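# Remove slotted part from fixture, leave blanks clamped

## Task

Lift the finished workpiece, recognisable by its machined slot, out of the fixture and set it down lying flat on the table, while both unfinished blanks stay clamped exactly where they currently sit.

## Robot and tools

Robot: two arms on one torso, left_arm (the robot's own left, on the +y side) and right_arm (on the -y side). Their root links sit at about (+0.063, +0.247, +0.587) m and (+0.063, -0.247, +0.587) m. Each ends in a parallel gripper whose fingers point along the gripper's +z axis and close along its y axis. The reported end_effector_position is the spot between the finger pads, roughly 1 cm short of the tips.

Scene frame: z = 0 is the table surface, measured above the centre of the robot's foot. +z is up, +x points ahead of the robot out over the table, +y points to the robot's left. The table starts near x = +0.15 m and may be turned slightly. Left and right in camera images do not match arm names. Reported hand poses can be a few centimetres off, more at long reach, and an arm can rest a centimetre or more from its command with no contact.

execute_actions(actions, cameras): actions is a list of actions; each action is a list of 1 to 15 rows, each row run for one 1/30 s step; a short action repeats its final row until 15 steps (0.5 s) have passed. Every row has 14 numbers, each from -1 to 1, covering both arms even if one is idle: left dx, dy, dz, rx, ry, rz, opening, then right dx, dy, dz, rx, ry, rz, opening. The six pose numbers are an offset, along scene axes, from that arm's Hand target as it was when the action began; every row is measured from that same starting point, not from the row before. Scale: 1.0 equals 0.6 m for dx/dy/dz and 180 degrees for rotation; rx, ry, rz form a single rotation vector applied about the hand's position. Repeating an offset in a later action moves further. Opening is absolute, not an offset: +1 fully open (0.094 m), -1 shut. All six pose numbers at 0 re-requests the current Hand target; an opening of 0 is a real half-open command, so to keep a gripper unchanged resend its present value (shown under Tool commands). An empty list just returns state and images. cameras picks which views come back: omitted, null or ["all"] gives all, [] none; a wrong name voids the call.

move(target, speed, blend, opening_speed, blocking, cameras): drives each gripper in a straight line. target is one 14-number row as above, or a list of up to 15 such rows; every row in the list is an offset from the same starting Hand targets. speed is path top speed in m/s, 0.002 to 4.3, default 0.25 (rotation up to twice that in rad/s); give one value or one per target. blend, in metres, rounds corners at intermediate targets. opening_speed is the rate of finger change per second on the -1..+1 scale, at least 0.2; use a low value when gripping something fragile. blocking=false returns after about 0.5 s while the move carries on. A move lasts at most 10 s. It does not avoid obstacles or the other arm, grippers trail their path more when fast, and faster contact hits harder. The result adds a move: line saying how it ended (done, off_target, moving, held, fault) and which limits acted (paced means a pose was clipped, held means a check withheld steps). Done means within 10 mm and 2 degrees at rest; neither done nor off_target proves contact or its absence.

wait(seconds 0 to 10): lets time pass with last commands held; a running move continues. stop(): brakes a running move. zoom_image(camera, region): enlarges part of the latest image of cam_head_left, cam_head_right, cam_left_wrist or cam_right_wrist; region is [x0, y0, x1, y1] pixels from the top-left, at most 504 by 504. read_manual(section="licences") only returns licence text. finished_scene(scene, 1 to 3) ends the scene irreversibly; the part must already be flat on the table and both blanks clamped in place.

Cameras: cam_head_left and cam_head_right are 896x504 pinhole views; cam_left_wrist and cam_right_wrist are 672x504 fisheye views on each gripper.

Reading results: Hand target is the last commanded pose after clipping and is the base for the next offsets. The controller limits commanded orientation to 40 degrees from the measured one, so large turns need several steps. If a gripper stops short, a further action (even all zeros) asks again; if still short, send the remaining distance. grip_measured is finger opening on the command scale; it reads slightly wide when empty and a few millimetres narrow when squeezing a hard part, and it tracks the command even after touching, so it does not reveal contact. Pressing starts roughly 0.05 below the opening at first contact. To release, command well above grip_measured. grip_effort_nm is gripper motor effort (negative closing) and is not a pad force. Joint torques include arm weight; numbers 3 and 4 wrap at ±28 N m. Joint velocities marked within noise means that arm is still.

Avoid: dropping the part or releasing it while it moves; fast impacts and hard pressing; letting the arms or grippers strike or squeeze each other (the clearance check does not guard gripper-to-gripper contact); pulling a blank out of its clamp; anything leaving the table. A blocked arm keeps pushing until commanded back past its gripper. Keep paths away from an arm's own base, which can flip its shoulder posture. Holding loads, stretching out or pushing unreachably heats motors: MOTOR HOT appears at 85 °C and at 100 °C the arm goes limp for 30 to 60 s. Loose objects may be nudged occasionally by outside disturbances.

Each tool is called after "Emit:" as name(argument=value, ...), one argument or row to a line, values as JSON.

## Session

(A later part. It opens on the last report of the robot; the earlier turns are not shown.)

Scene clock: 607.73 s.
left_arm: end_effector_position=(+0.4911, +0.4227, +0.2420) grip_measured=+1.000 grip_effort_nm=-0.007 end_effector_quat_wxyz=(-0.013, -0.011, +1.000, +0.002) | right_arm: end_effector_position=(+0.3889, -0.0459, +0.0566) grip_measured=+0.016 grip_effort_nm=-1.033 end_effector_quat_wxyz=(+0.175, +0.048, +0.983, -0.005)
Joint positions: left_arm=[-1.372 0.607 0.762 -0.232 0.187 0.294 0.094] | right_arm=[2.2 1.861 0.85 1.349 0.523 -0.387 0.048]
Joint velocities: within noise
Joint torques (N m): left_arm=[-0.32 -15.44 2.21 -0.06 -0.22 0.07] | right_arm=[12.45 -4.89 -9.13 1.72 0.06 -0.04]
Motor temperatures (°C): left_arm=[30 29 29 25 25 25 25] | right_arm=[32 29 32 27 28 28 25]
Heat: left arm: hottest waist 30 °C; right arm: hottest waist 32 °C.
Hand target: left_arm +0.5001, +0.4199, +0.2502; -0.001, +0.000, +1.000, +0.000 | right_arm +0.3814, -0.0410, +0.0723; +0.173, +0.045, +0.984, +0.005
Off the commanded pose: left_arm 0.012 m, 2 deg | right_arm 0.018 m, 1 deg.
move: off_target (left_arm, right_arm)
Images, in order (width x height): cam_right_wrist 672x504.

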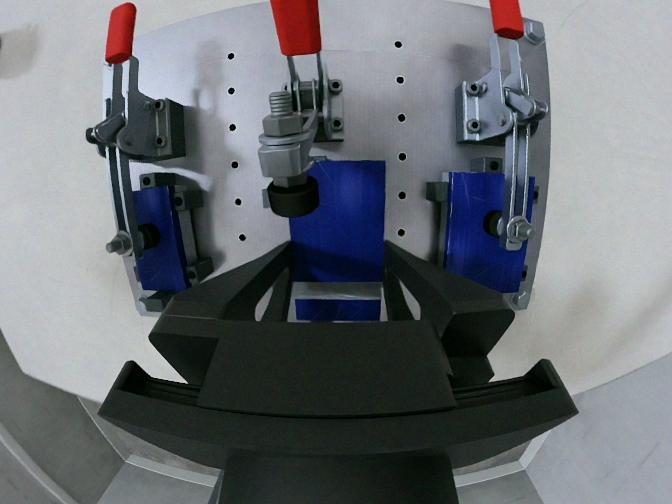

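Emit:
move(
  target=[-0.077, -0.352, -0.2, 0, 0, 0, 1, 0, 0.0, 0.0, 0, 0, 0, -0.3],
  speed=0.25,
)

Scene clock: 617.67 s.
left_arm: end_effector_position=(+0.4526, +0.2129, +0.1314) grip_measured=+1.000 grip_effort_nm=-0.012 end_effector_quat_wxyz=(-0.005, +0.009, +1.000, +0.001) | right_arm: end_effector_position=(+0.3888, -0.0462, +0.0566) grip_measured=+0.016 grip_effort_nm=-1.033 end_effector_quat_wxyz=(+0.175, +0.050, +0.983, -0.005)
Joint positions: left_arm=[-2.027 1.097 0.708 0.321 -0.461 0.289 0.094] | right_arm=[2.2 1.861 0.85 1.349 0.525 -0.384 0.048]
Joint velocities: within noise
Joint torques (N m): left_arm=[-3.43 -11.11 -1.03 0.65 -0.24 -0.21] | right_arm=[12.63 -4.84 -9.14 1.7 0.05 -0.04]
Motor temperatures (°C): left_arm=[30 29 29 25 25 25 25] | right_arm=[32 29 33 27 28 28 25]
Heat: left arm: hottest waist 30 °C; right arm: hottest elbow 33 °C.
Hand target: left_arm +0.4540, +0.2087, +0.1302; -0.001, +0.000, +1.000, +0.000 | right_arm +0.3814, -0.0410, +0.0723; +0.173, +0.045, +0.984, +0.005
Off the commanded pose: left_arm 0.005 m, 1 deg | right_arm 0.018 m, 1 deg.
move: off_target (right_arm)

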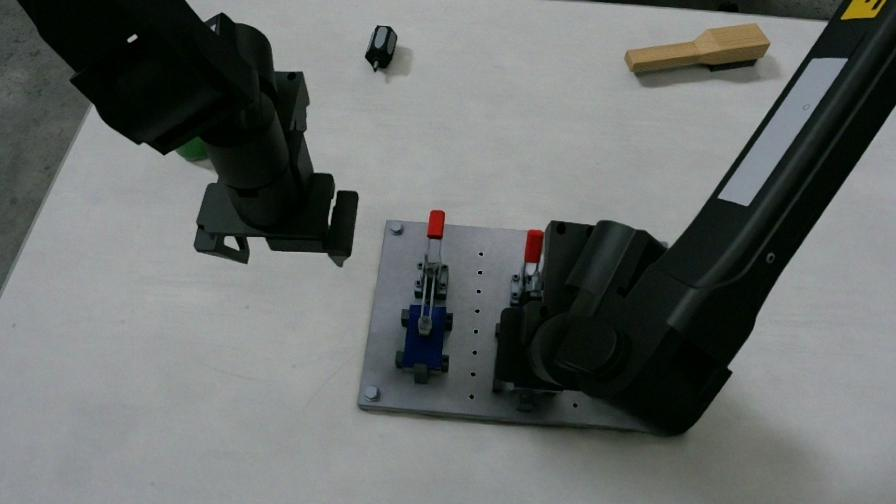

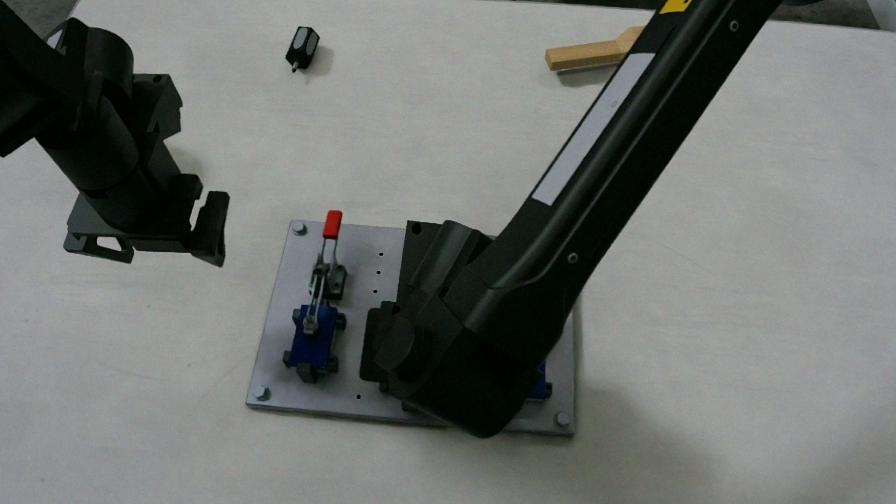

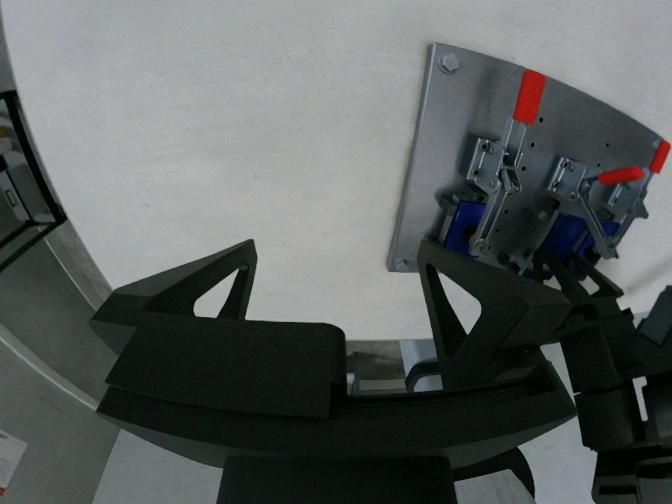

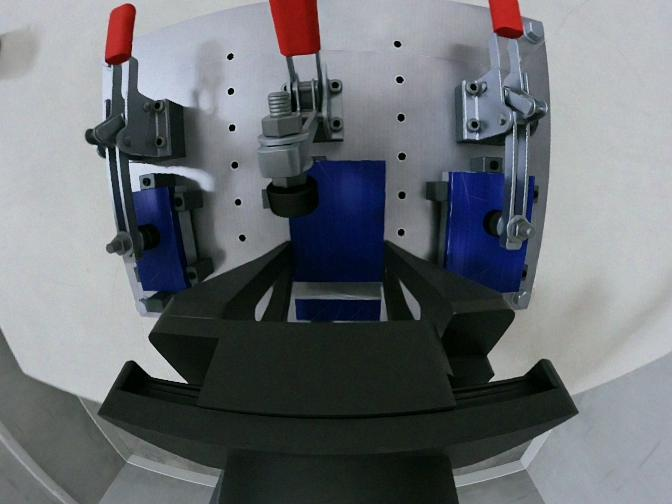

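Emit:
zoom_image(
  camera="cam_left_wrist",
  region=[430, 60, 672, 300],
)

Scaled by 2.083 from the camera's 672x504 image, which has a finer 960x720 frame.

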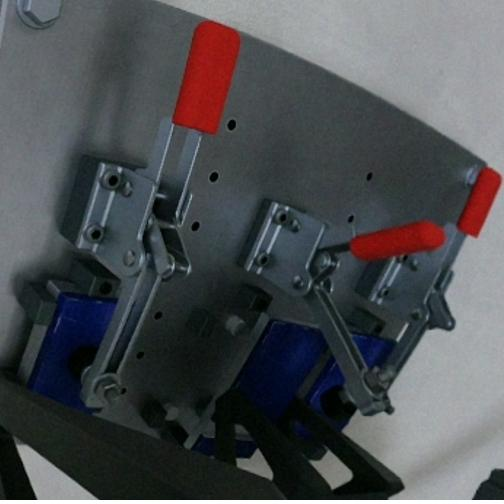

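Emit:
move(
  target=[
    [0,0,0,0,0,0,1, 0, 0.0, 0.02, 0, 0, 0, -0.3],
    [0,0,0,0,0,0,1, -0.09, 0.0, 0.023, 0, 0, 0, -0.3],
  ],
  speed=0.06,
)

Emit:
zoom_image(
  camera="cam_left_wrist",
  region=[430, 60, 672, 300],
)

Scene clock: 643.27 s.
left_arm: end_effector_position=(+0.4524, +0.2137, +0.1314) grip_measured=+1.000 grip_effort_nm=-0.012 end_effector_quat_wxyz=(-0.006, +0.009, +1.000, +0.004) | right_arm: end_effector_position=(+0.3443, -0.0385, +0.0763) grip_measured=+0.016 grip_effort_nm=-1.033 end_effector_quat_wxyz=(+0.182, +0.056, +0.982, -0.001)
Joint positions: left_arm=[-2.027 1.097 0.708 0.321 -0.465 0.289 0.094] | right_arm=[2.215 1.959 0.789 1.524 0.528 -0.38 0.048]
Joint velocities: within noise
Joint torques (N m): left_arm=[-3.43 -11.11 -0.99 0.64 -0.23 -0.21] | right_arm=[10.64 -2.67 -9.76 1.7 -0.3 0]
Motor temperatures (°C): left_arm=[30 28 29 25 25 25 25] | right_arm=[32 29 34 26 28 28 26]
Heat: left arm: hottest waist 30 °C; right arm: hottest elbow 34 °C.
Hand target: left_arm +0.4540, +0.2087, +0.1302; -0.001, +0.000, +1.000, +0.000 | right_arm +0.3274, -0.0412, +0.0860; +0.173, +0.045, +0.984, +0.005
Off the commanded pose: left_arm 0.005 m, 1 deg | right_arm 0.020 m, 2 deg.
move: off_target (right_arm)

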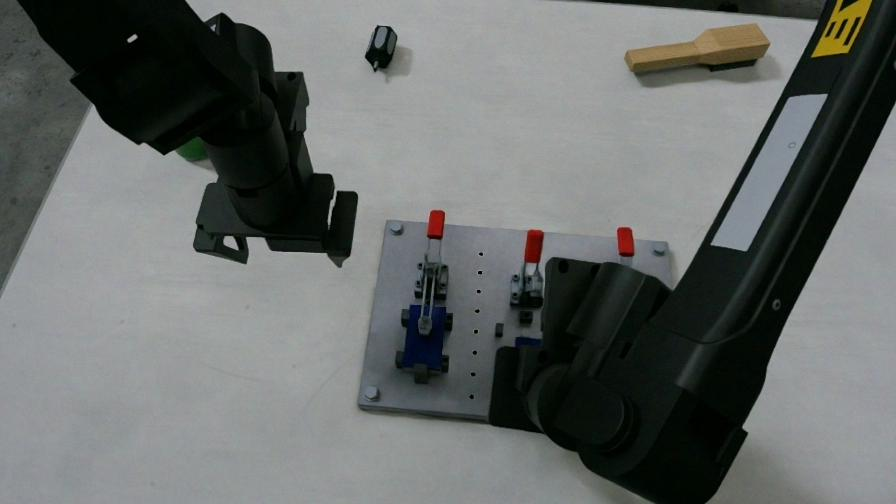

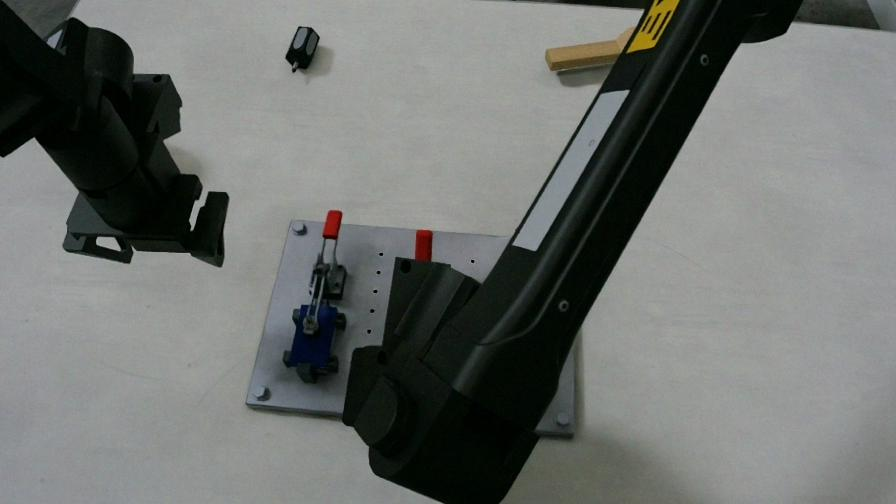

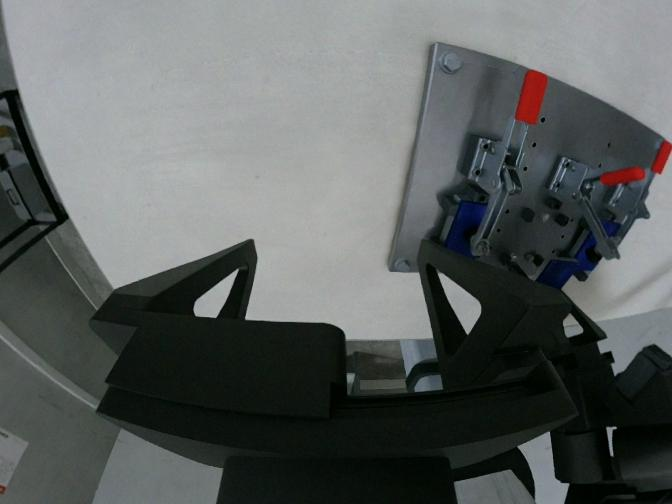

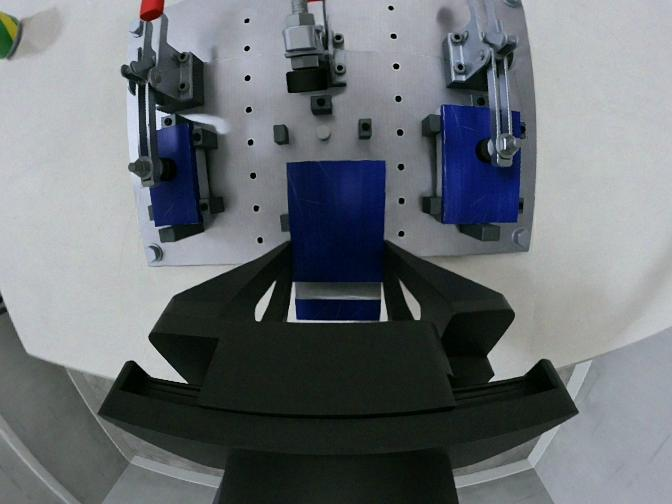

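Scaled by 2.083 from the camera's 672x504 image, which has a finer 960x720 frame.

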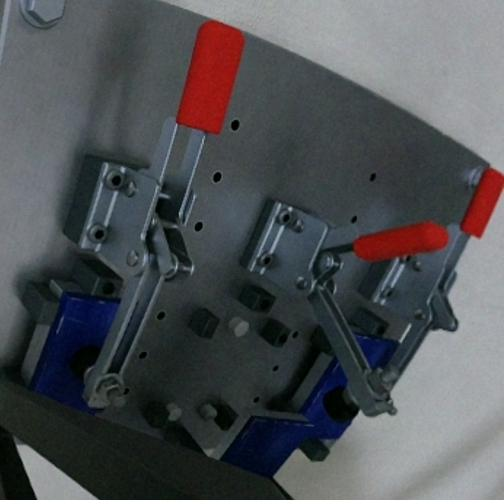

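Emit:
move(
  target=[
    [0,0,0,0,0,0,1, 0.05, 0.0, 0.14, 0, 0, 0, -0.3],
    [0.0,0.1,0.0,0,0,0,1, 0.088, -0.5, 0.14, 0, 0, 0, -0.3],
  ],
  speed=0.2,
)

Scene clock: 654.80 s.
left_arm: end_effector_position=(+0.4480, +0.2614, +0.1244) grip_measured=+1.000 grip_effort_nm=-0.012 end_effector_quat_wxyz=(-0.009, +0.006, +1.000, -0.003) | right_arm: end_effector_position=(+0.3863, -0.3396, +0.1653) grip_measured=+0.016 grip_effort_nm=-1.033 end_effector_quat_wxyz=(+0.179, +0.037, +0.983, +0.003)
Joint positions: left_arm=[-1.882 1.048 0.708 0.266 -0.31 0.289 0.094] | right_arm=[1.537 1.136 0.388 1.044 -0.13 -0.198 0.048]
Joint velocities: within noise
Joint torques (N m): left_arm=[-1.03 -14.56 -1.33 -0.05 0.03 -0.1] | right_arm=[-0.79 -8.47 -6.94 0.8 -0.23 0.18]
Motor temperatures (°C): left_arm=[30 28 29 25 25 25 25] | right_arm=[32 29 34 26 28 28 26]
Heat: left arm: hottest waist 30 °C; right arm: hottest elbow 34 °C.
Hand target: left_arm +0.4540, +0.2687, +0.1302; -0.001, +0.000, +1.000, +0.000 | right_arm +0.3803, -0.3412, +0.1701; +0.173, +0.045, +0.984, +0.005
Off the commanded pose: left_arm 0.011 m, 1 deg | right_arm 0.008 m, 1 deg.
move: off_target (left_arm)

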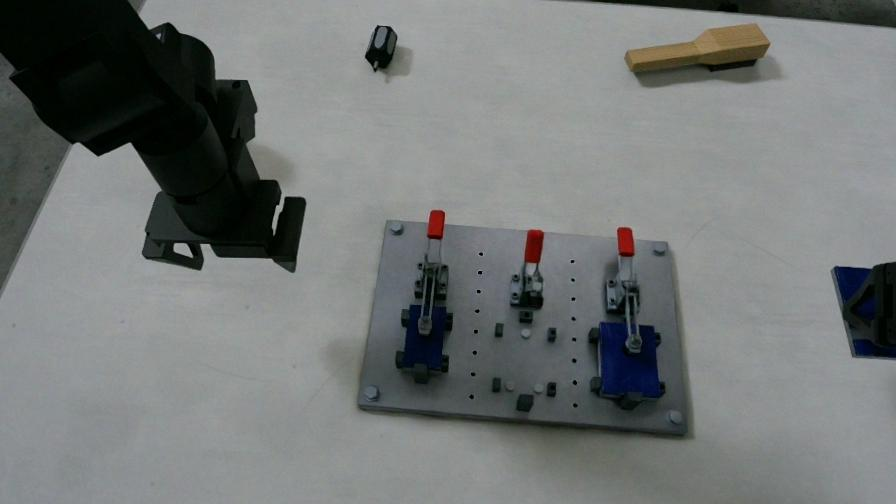

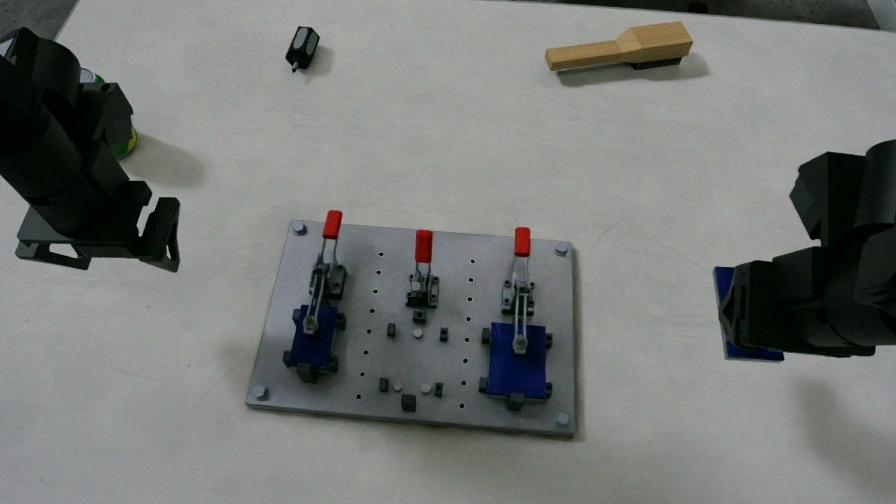

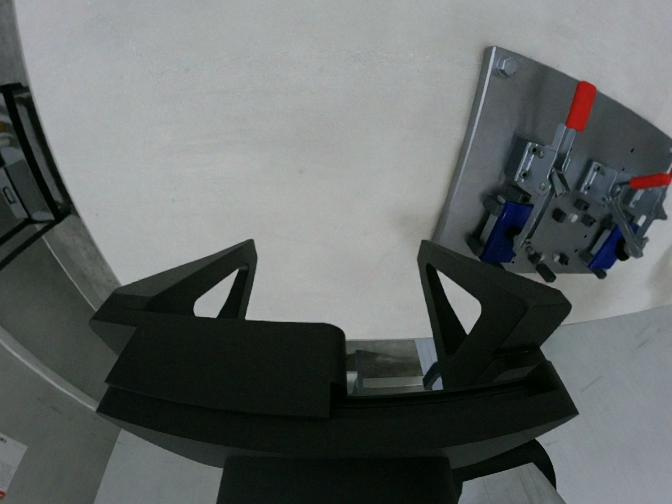

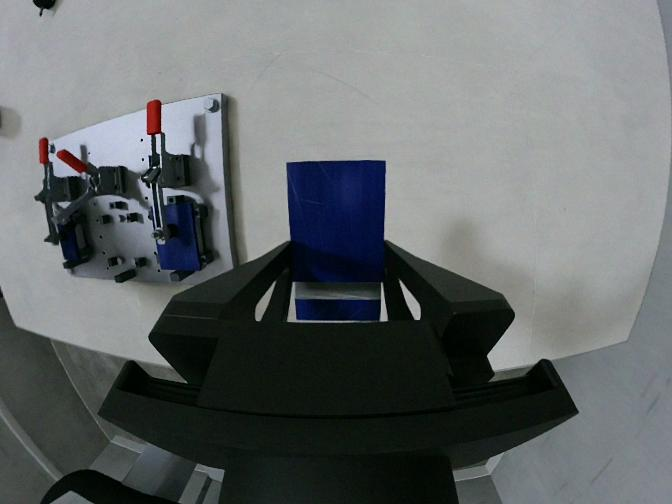

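Emit:
zoom_image(
  camera="cam_head_left",
  region=[800, 230, 896, 390],
)

Emit:
zoom_image(
  camera="cam_head_left",
  region=[480, 290, 580, 420],
)

Scaled by 3.150 from the camera's 896x504 image, which has a finer 1280x720 frame.

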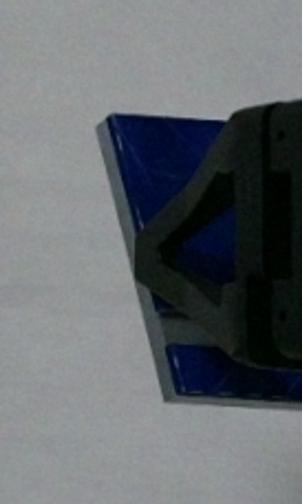

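Scaled by 3.877 from the camera's 896x504 image, which has a finer 1280x720 frame.

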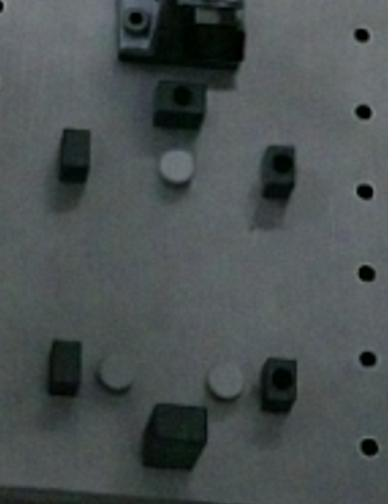

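Emit:
move(
  target=[0,0,0.0,0,0,0,1, 0, 0, -0.217, 0, 0, 0, -0.3],
  speed=0.15,
)

Emit:
zoom_image(
  camera="cam_head_left",
  region=[760, 280, 896, 450],
)

Emit:
zoom_image(
  camera="cam_head_right",
  region=[640, 250, 840, 450],
)

Scene clock: 676.53 s.
left_arm: end_effector_position=(+0.4480, +0.2614, +0.1244) grip_measured=+1.000 grip_effort_nm=-0.012 end_effector_quat_wxyz=(-0.009, +0.006, +1.000, -0.003) | right_arm: end_effector_position=(+0.3757, -0.3414, +0.0426) grip_measured=+0.016 grip_effort_nm=-1.033 end_effector_quat_wxyz=(+0.163, +0.040, +0.986, +0.005)
Joint positions: left_arm=[-1.882 1.048 0.708 0.266 -0.31 0.289 0.094] | right_arm=[1.537 1.501 0.682 1.083 -0.125 -0.195 0.048]
Joint velocities: within noise
Joint torques (N m): left_arm=[-0.97 -14.56 -1.35 -0.03 0.02 -0.1] | right_arm=[0.85 -6.83 -5.2 1.65 0.1 0.12]
Motor temperatures (°C): left_arm=[29 29 29 25 25 25 25] | right_arm=[32 29 34 26 28 28 26]
Heat: left arm: hottest waist 29 °C; right arm: hottest elbow 34 °C.
Hand target: left_arm +0.4539, +0.2687, +0.1302; -0.001, +0.000, +1.000, +0.000 | right_arm +0.3801, -0.3411, +0.0398; +0.173, +0.045, +0.984, +0.005
Off the commanded pose: left_arm 0.011 m, 1 deg | right_arm 0.005 m, 1 deg.
move: off_target (left_arm)

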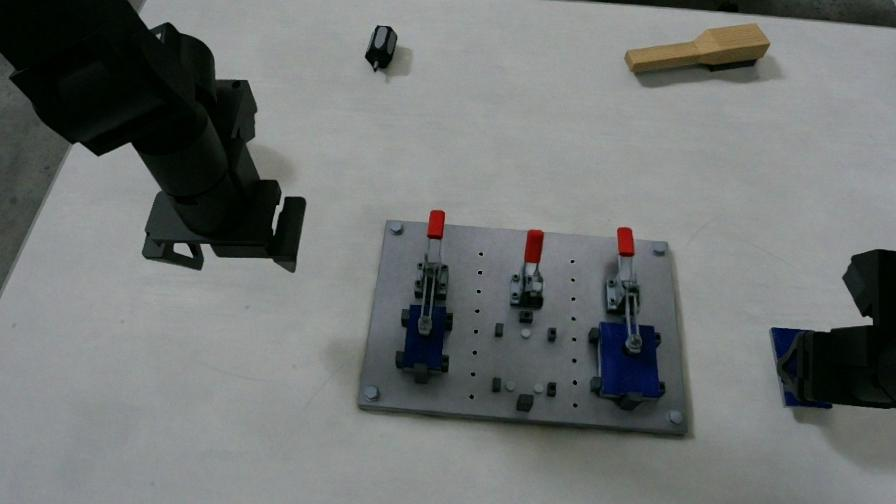

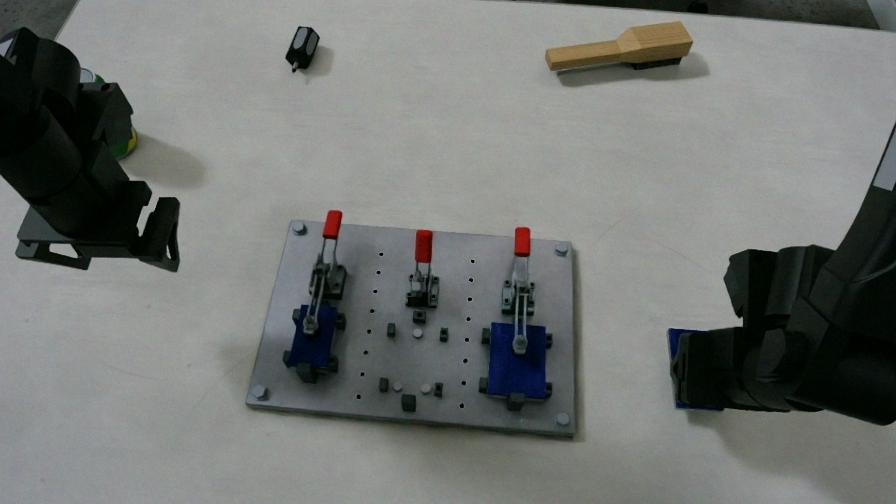

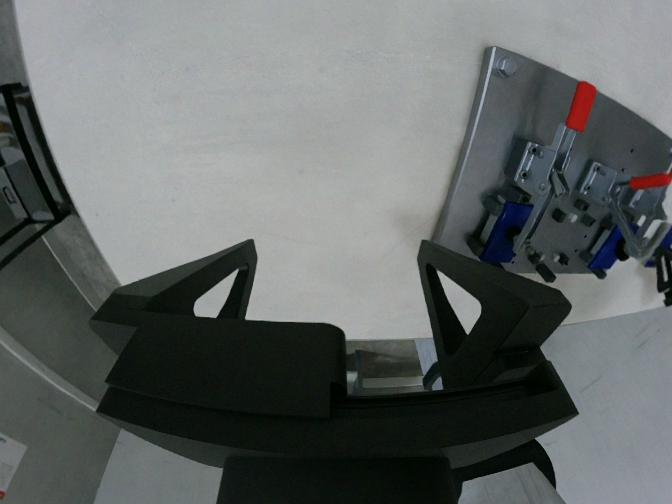

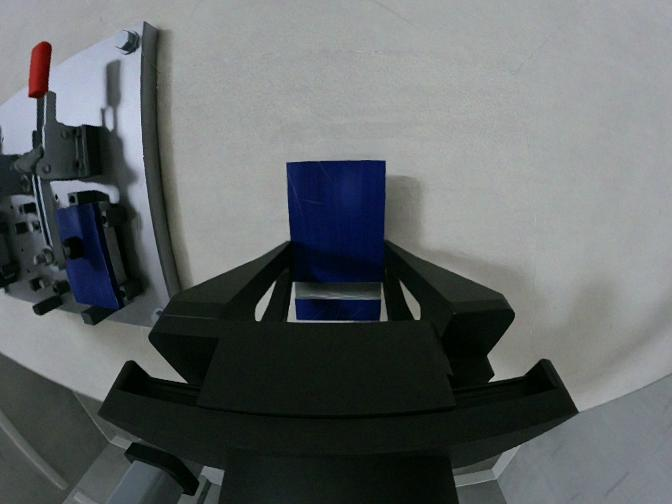

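Scaled by 2.965 from the camera's 896x504 image, which has a finer 1280x720 frame.

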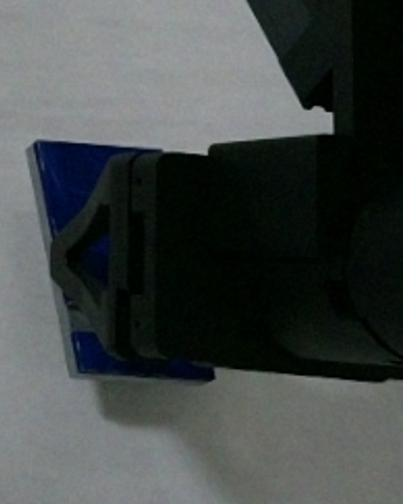

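Scaled by 2.520 from the camera's 896x504 image, which has a finer 1280x720 frame.

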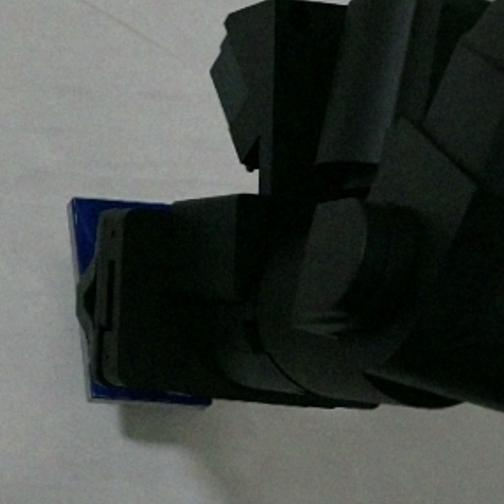

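Emit:
move(
  target=[0,0,0.0,0,0,0,1, 0, 0, -0.03, 0, 0, 0, -0.3],
  speed=0.05,
  cameras=[],
)

Emit:
move(
  target=[0,0,0.0,0,0,0,1, 0, 0, -0.01, 0, 0, 0, -0.3],
  speed=0.03,
  cameras=["cam_right_wrist"],
)

Scene clock: 683.43 s.
left_arm: end_effector_position=(+0.4480, +0.2614, +0.1244) grip_measured=+1.000 grip_effort_nm=-0.012 end_effector_quat_wxyz=(-0.009, +0.006, +1.000, -0.003) | right_arm: end_effector_position=(+0.3779, -0.3430, +0.0254) grip_measured=+0.016 grip_effort_nm=-1.028 end_effector_quat_wxyz=(+0.167, +0.042, +0.985, +0.004)
Joint positions: left_arm=[-1.882 1.048 0.708 0.266 -0.31 0.289 0.094] | right_arm=[1.537 1.542 0.731 1.083 -0.124 -0.192 0.048]
Joint velocities: within noise
Joint torques (N m): left_arm=[-0.97 -14.51 -1.33 -0.03 0.02 -0.1] | right_arm=[0.67 -6.83 -5.11 1.44 0.1 0.13]
Motor temperatures (°C): left_arm=[29 29 29 25 25 25 25] | right_arm=[31 29 34 26 28 28 26]
Heat: left arm: hottest waist 29 °C; right arm: hottest elbow 34 °C.
Hand target: left_arm +0.4539, +0.2687, +0.1302; -0.002, +0.000, +1.000, +0.000 | right_arm +0.3802, -0.3411, +0.0218; +0.173, +0.045, +0.984, +0.005
Off the commanded pose: left_arm 0.011 m, 1 deg | right_arm 0.005 m, 1 deg.
move: off_target (left_arm)
No camera images: "cameras" was empty.

Scene clock: 684.50 s.
left_arm: end_effector_position=(+0.4480, +0.2614, +0.1244) grip_measured=+1.000 grip_effort_nm=-0.012 end_effector_quat_wxyz=(-0.009, +0.005, +1.000, -0.003) | right_arm: end_effector_position=(+0.3789, -0.3435, +0.0212) grip_measured=+0.016 grip_effort_nm=-1.033 end_effector_quat_wxyz=(+0.168, +0.042, +0.985, +0.003)
Joint positions: left_arm=[-1.882 1.048 0.708 0.266 -0.31 0.288 0.094] | right_arm=[1.537 1.551 0.743 1.083 -0.124 -0.192 0.048]
Joint velocities: within noise
Joint torques (N m): left_arm=[-0.97 -14.56 -1.33 -0.05 0.02 -0.1] | right_arm=[0.73 -6.53 -4.82 1.36 0.11 0.12]
Motor temperatures (°C): left_arm=[29 29 29 25 25 25 25] | right_arm=[31 29 34 26 28 28 26]
Heat: left arm: hottest waist 29 °C; right arm: hottest elbow 34 °C.
Hand target: left_arm +0.4539, +0.2687, +0.1302; -0.002, +0.000, +1.000, +0.000 | right_arm +0.3801, -0.3411, +0.0158; +0.173, +0.045, +0.984, +0.005
Off the commanded pose: left_arm 0.011 m, 1 deg | right_arm 0.006 m, 1 deg.
move: off_target (left_arm)
Images, in order (width x height): cam_right_wrist 672x504.

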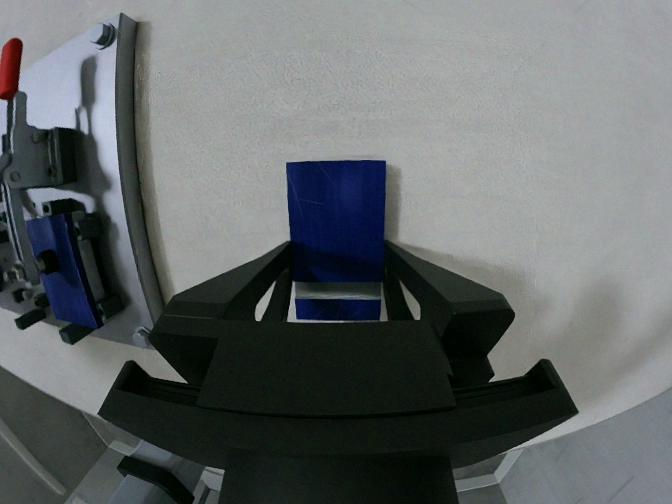

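Emit:
move(
  target=[0,0,0.0,0,0,0,1, 0, 0, -0.01, 0, 0, 0, -0.3],
  speed=0.03,
  cameras=[],
)

Emit:
move(
  target=[0,0,0.0,0,0,0,1, 0, 0, -0.008, 0, 0, 0, -0.3],
  speed=0.03,
  cameras=["cam_right_wrist"],
)

Scene clock: 689.87 s.
left_arm: end_effector_position=(+0.4480, +0.2614, +0.1244) grip_measured=+1.000 grip_effort_nm=-0.012 end_effector_quat_wxyz=(-0.009, +0.005, +1.000, -0.003) | right_arm: end_effector_position=(+0.3790, -0.3435, +0.0208) grip_measured=+0.016 grip_effort_nm=-1.033 end_effector_quat_wxyz=(+0.169, +0.042, +0.985, +0.003)
Joint positions: left_arm=[-1.882 1.048 0.708 0.266 -0.31 0.288 0.094] | right_arm=[1.537 1.553 0.744 1.085 -0.124 -0.192 0.048]
Joint velocities: within noise
Joint torques (N m): left_arm=[-1.03 -14.56 -1.33 -0.03 0.02 -0.1] | right_arm=[0.91 -5.6 -3.59 1.24 0.12 0.12]
Motor temperatures (°C): left_arm=[29 29 29 25 25 25 25] | right_arm=[31 29 33 26 28 28 26]
Heat: left arm: hottest waist 29 °C; right arm: hottest elbow 33 °C.
Hand target: left_arm +0.4539, +0.2687, +0.1302; -0.002, +0.000, +1.000, +0.000 | right_arm +0.3801, -0.3411, +0.0098; +0.173, +0.045, +0.984, +0.005
Off the commanded pose: left_arm 0.011 m, 1 deg | right_arm 0.011 m, 1 deg.
move: off_target (left_arm, right_arm)
No camera images: "cameras" was empty.

Scene clock: 690.87 s.
left_arm: end_effector_position=(+0.4480, +0.2614, +0.1244) grip_measured=+1.000 grip_effort_nm=-0.012 end_effector_quat_wxyz=(-0.009, +0.005, +1.000, -0.003) | right_arm: end_effector_position=(+0.3793, -0.3430, +0.0206) grip_measured=+0.016 grip_effort_nm=-1.033 end_effector_quat_wxyz=(+0.171, +0.042, +0.984, +0.004)
Joint positions: left_arm=[-1.882 1.048 0.708 0.266 -0.31 0.288 0.094] | right_arm=[1.537 1.556 0.745 1.091 -0.127 -0.19 0.048]
Joint velocities: within noise
Joint torques (N m): left_arm=[-0.97 -14.56 -1.33 -0.05 0.02 -0.1] | right_arm=[0.67 -5.01 -2.7 0.98 0.13 0.12]
Motor temperatures (°C): left_arm=[29 29 29 25 25 25 25] | right_arm=[31 29 33 26 28 28 26]
Heat: left arm: hottest waist 29 °C; right arm: hottest elbow 33 °C.
Hand target: left_arm +0.4539, +0.2687, +0.1302; -0.002, +0.000, +1.000, +0.000 | right_arm +0.3801, -0.3411, +0.0051; +0.173, +0.045, +0.984, +0.005
Off the commanded pose: left_arm 0.011 m, 1 deg | right_arm 0.016 m, 0 deg.
move: off_target (left_arm, right_arm)
Images, in order (width x height): cam_right_wrist 672x504.

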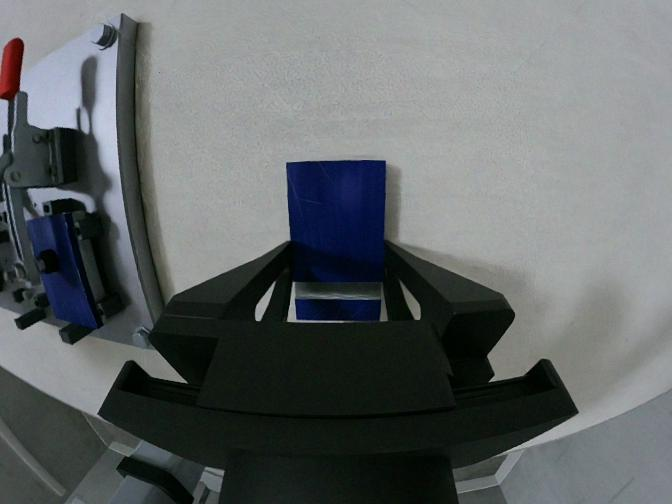

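Emit:
move(
  target=[
    [0,0,0.0,0,0,0,1, 0, 0, 0.013, 0, 0, 0, -0.3],
    [0,0,0.0,0,0,0,1, 0, 0, 0.013, 0, 0, 0, 0.2],
  ],
  speed=0.03,
  opening_speed=0.3,
  cameras=["cam_right_wrist", "cam_head_left"],
)

Emit:
zoom_image(
  camera="cam_right_wrist",
  region=[240, 150, 440, 350],
)

Scene clock: 706.17 s.
left_arm: end_effector_position=(+0.4480, +0.2614, +0.1244) grip_measured=+1.000 grip_effort_nm=-0.012 end_effector_quat_wxyz=(-0.009, +0.005, +1.000, -0.003) | right_arm: end_effector_position=(+0.3808, -0.3427, +0.0192) grip_measured=+0.198 grip_effort_nm=0.100 end_effector_quat_wxyz=(+0.173, +0.038, +0.984, +0.006)
Joint positions: left_arm=[-1.882 1.048 0.708 0.266 -0.31 0.288 0.094] | right_arm=[1.537 1.559 0.75 1.093 -0.132 -0.198 0.056]
Joint velocities: within noise
Joint torques (N m): left_arm=[-1.03 -14.56 -1.33 -0.05 0.02 -0.1] | right_arm=[0.73 -6.48 -4.75 0.99 0.11 0.13]
Motor temperatures (°C): left_arm=[29 29 29 25 25 25 25] | right_arm=[31 29 33 26 28 28 26]
Heat: left arm: hottest waist 29 °C; right arm: hottest elbow 33 °C.
Hand target: left_arm +0.4539, +0.2687, +0.1301; -0.002, +0.000, +1.000, +0.000 | right_arm +0.3802, -0.3411, +0.0128; +0.173, +0.045, +0.984, +0.005
Off the commanded pose: left_arm 0.011 m, 1 deg | right_arm 0.007 m, 1 deg.
move: off_target (left_arm)
Images, in order (width x height): cam_head_left 896x504, cam_right_wrist 672x504.

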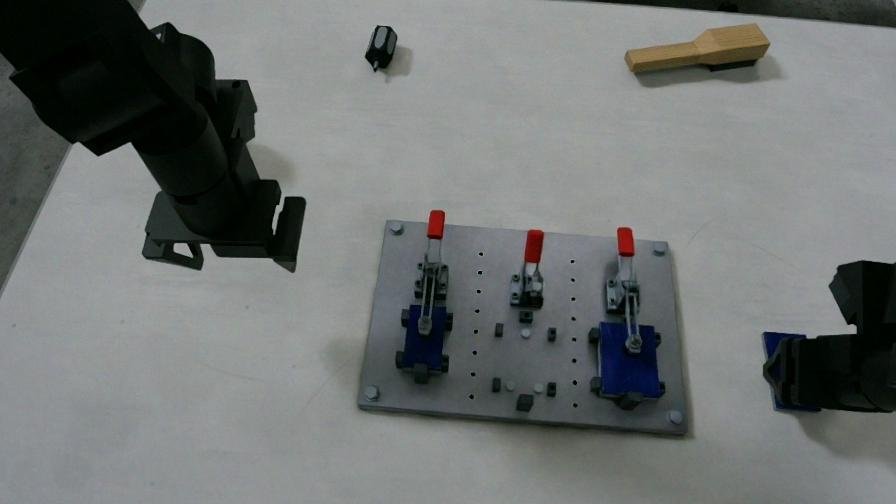

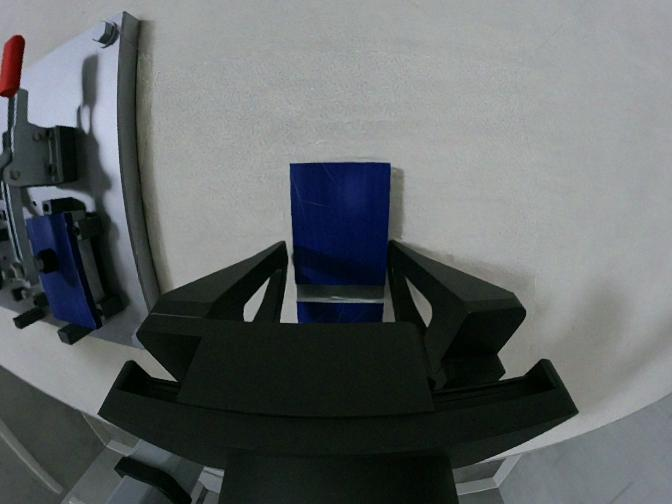

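Scaled by 2.520 from the camera's 672x504 image, which has a finer 960x720 frame.

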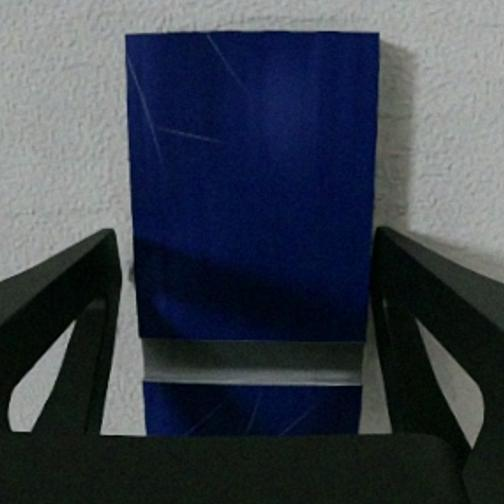

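Emit:
move(
  target=[
    [0,0,0.0,0,0,0,1, 0, 0, 0, 0, 0, 0, 0.6],
    [0,0,0.0,0,0,0,1, 0, 0, 0.2, 0, 0, 0, 0.6],
  ],
  speed=0.12,
  cameras=["cam_right_wrist", "cam_head_left"],
)

Scene clock: 715.77 s.
left_arm: end_effector_position=(+0.4481, +0.2615, +0.1245) grip_measured=+1.000 grip_effort_nm=-0.007 end_effector_quat_wxyz=(-0.009, +0.004, +1.000, -0.003) | right_arm: end_effector_position=(+0.3982, -0.3429, +0.1250) grip_measured=+0.598 grip_effort_nm=0.085 end_effector_quat_wxyz=(+0.191, +0.038, +0.981, +0.000)
Joint positions: left_arm=[-1.882 1.047 0.708 0.266 -0.31 0.286 0.094] | right_arm=[1.543 1.263 0.496 1.088 -0.124 -0.195 0.075]
Joint velocities: within noise
Joint torques (N m): left_arm=[-0.97 -14.51 -1.32 -0.05 0.02 -0.1] | right_arm=[-0.97 -8.53 -8.81 0.72 -0.22 0.16]
Motor temperatures (°C): left_arm=[29 29 29 25 25 25 25] | right_arm=[31 29 33 26 28 28 26]
Heat: left arm: hottest waist 29 °C; right arm: hottest elbow 33 °C.
Hand target: left_arm +0.4540, +0.2688, +0.1302; -0.001, +0.000, +1.000, +0.000 | right_arm +0.3801, -0.3411, +0.1329; +0.173, +0.045, +0.984, +0.005
Off the commanded pose: left_arm 0.011 m, 1 deg | right_arm 0.020 m, 2 deg.
move: off_target (left_arm, right_arm)
Images, in order (width x height): cam_head_left 896x504, cam_right_wrist 672x504.

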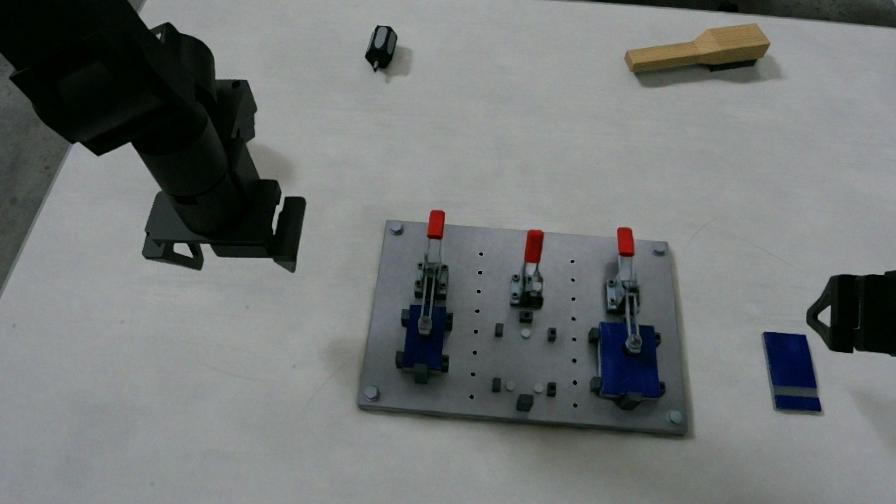

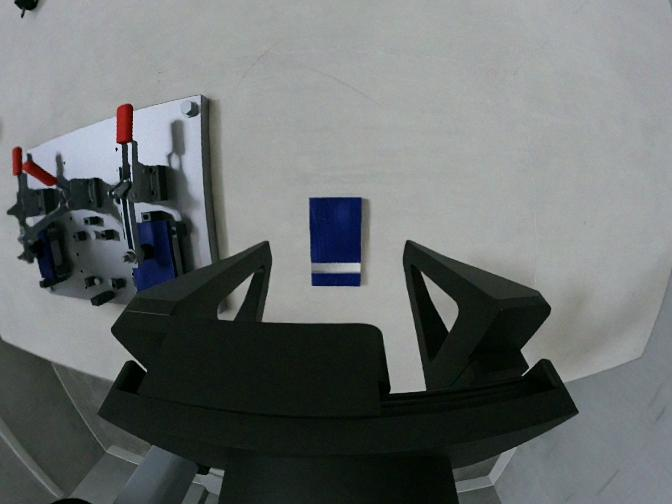

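Emit:
move(
  target=[-0.09,-0.315,0.0,0,-0.111,0,0.5, 0, 0, 0, 0, 0, 0, 0.6],
  speed=0.2,
  cameras=["cam_left_wrist", "cam_head_left", "cam_head_right"],
)

Emit:
zoom_image(
  camera="cam_left_wrist",
  region=[240, 100, 440, 350],
)

Scene clock: 772.40 s.
left_arm: end_effector_position=(+0.3999, +0.0862, +0.1275) grip_measured=+0.502 grip_effort_nm=-0.129 end_effector_quat_wxyz=(+0.167, -0.006, +0.986, +0.004) | right_arm: end_effector_position=(+0.3982, -0.3429, +0.1250) grip_measured=+0.598 grip_effort_nm=0.085 end_effector_quat_wxyz=(+0.191, +0.039, +0.981, +0.000)
Joint positions: left_arm=[-2.227 1.638 0.63 1.326 -0.542 0.467 0.071] | right_arm=[1.543 1.263 0.496 1.088 -0.124 -0.193 0.075]
Joint velocities: within noise
Joint torques (N m): left_arm=[-7.24 -7.47 -3.15 1.16 -0.11 0.07] | right_arm=[-0.62 -8.59 -8.8 0.72 -0.2 0.16]
Motor temperatures (°C): left_arm=[29 29 29 25 25 25 24] | right_arm=[31 29 34 26 27 28 25]
Heat: left arm: hottest waist 29 °C; right arm: hottest elbow 34 °C.
Hand target: left_arm +0.4000, +0.0796, +0.1302; +0.172, +0.000, +0.985, +0.000 | right_arm +0.3801, -0.3411, +0.1329; +0.173, +0.045, +0.984, +0.005
Off the commanded pose: left_arm 0.007 m, 1 deg | right_arm 0.020 m, 2 deg.
move: off_target (right_arm)
Images, in order (width x height): cam_head_left 896x504, cam_head_right 896x504, cam_left_wrist 672x504.

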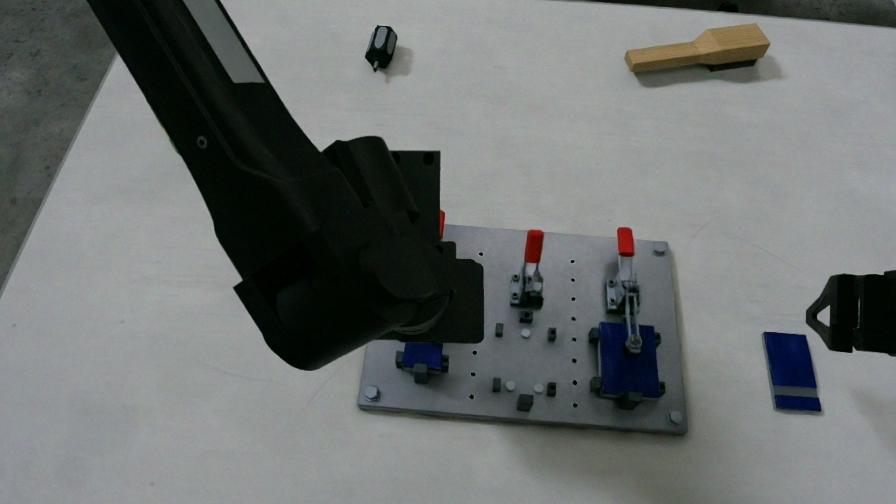

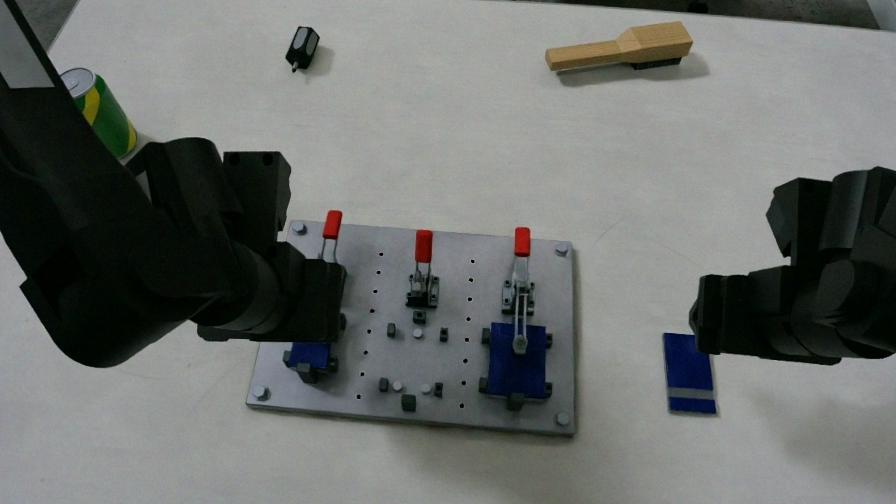

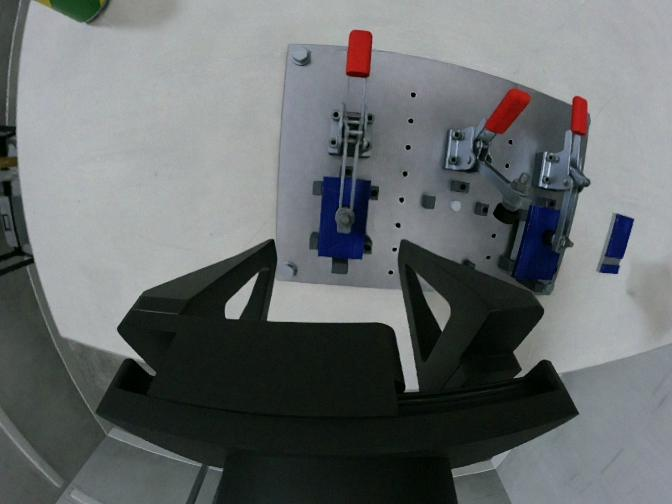

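Scaled by 2.016 from the camera's 672x504 image, which has a finer 960x720 frame.

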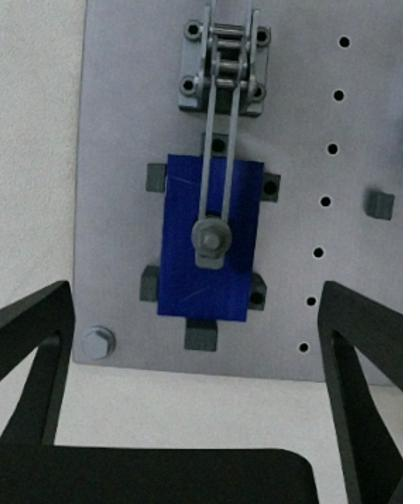

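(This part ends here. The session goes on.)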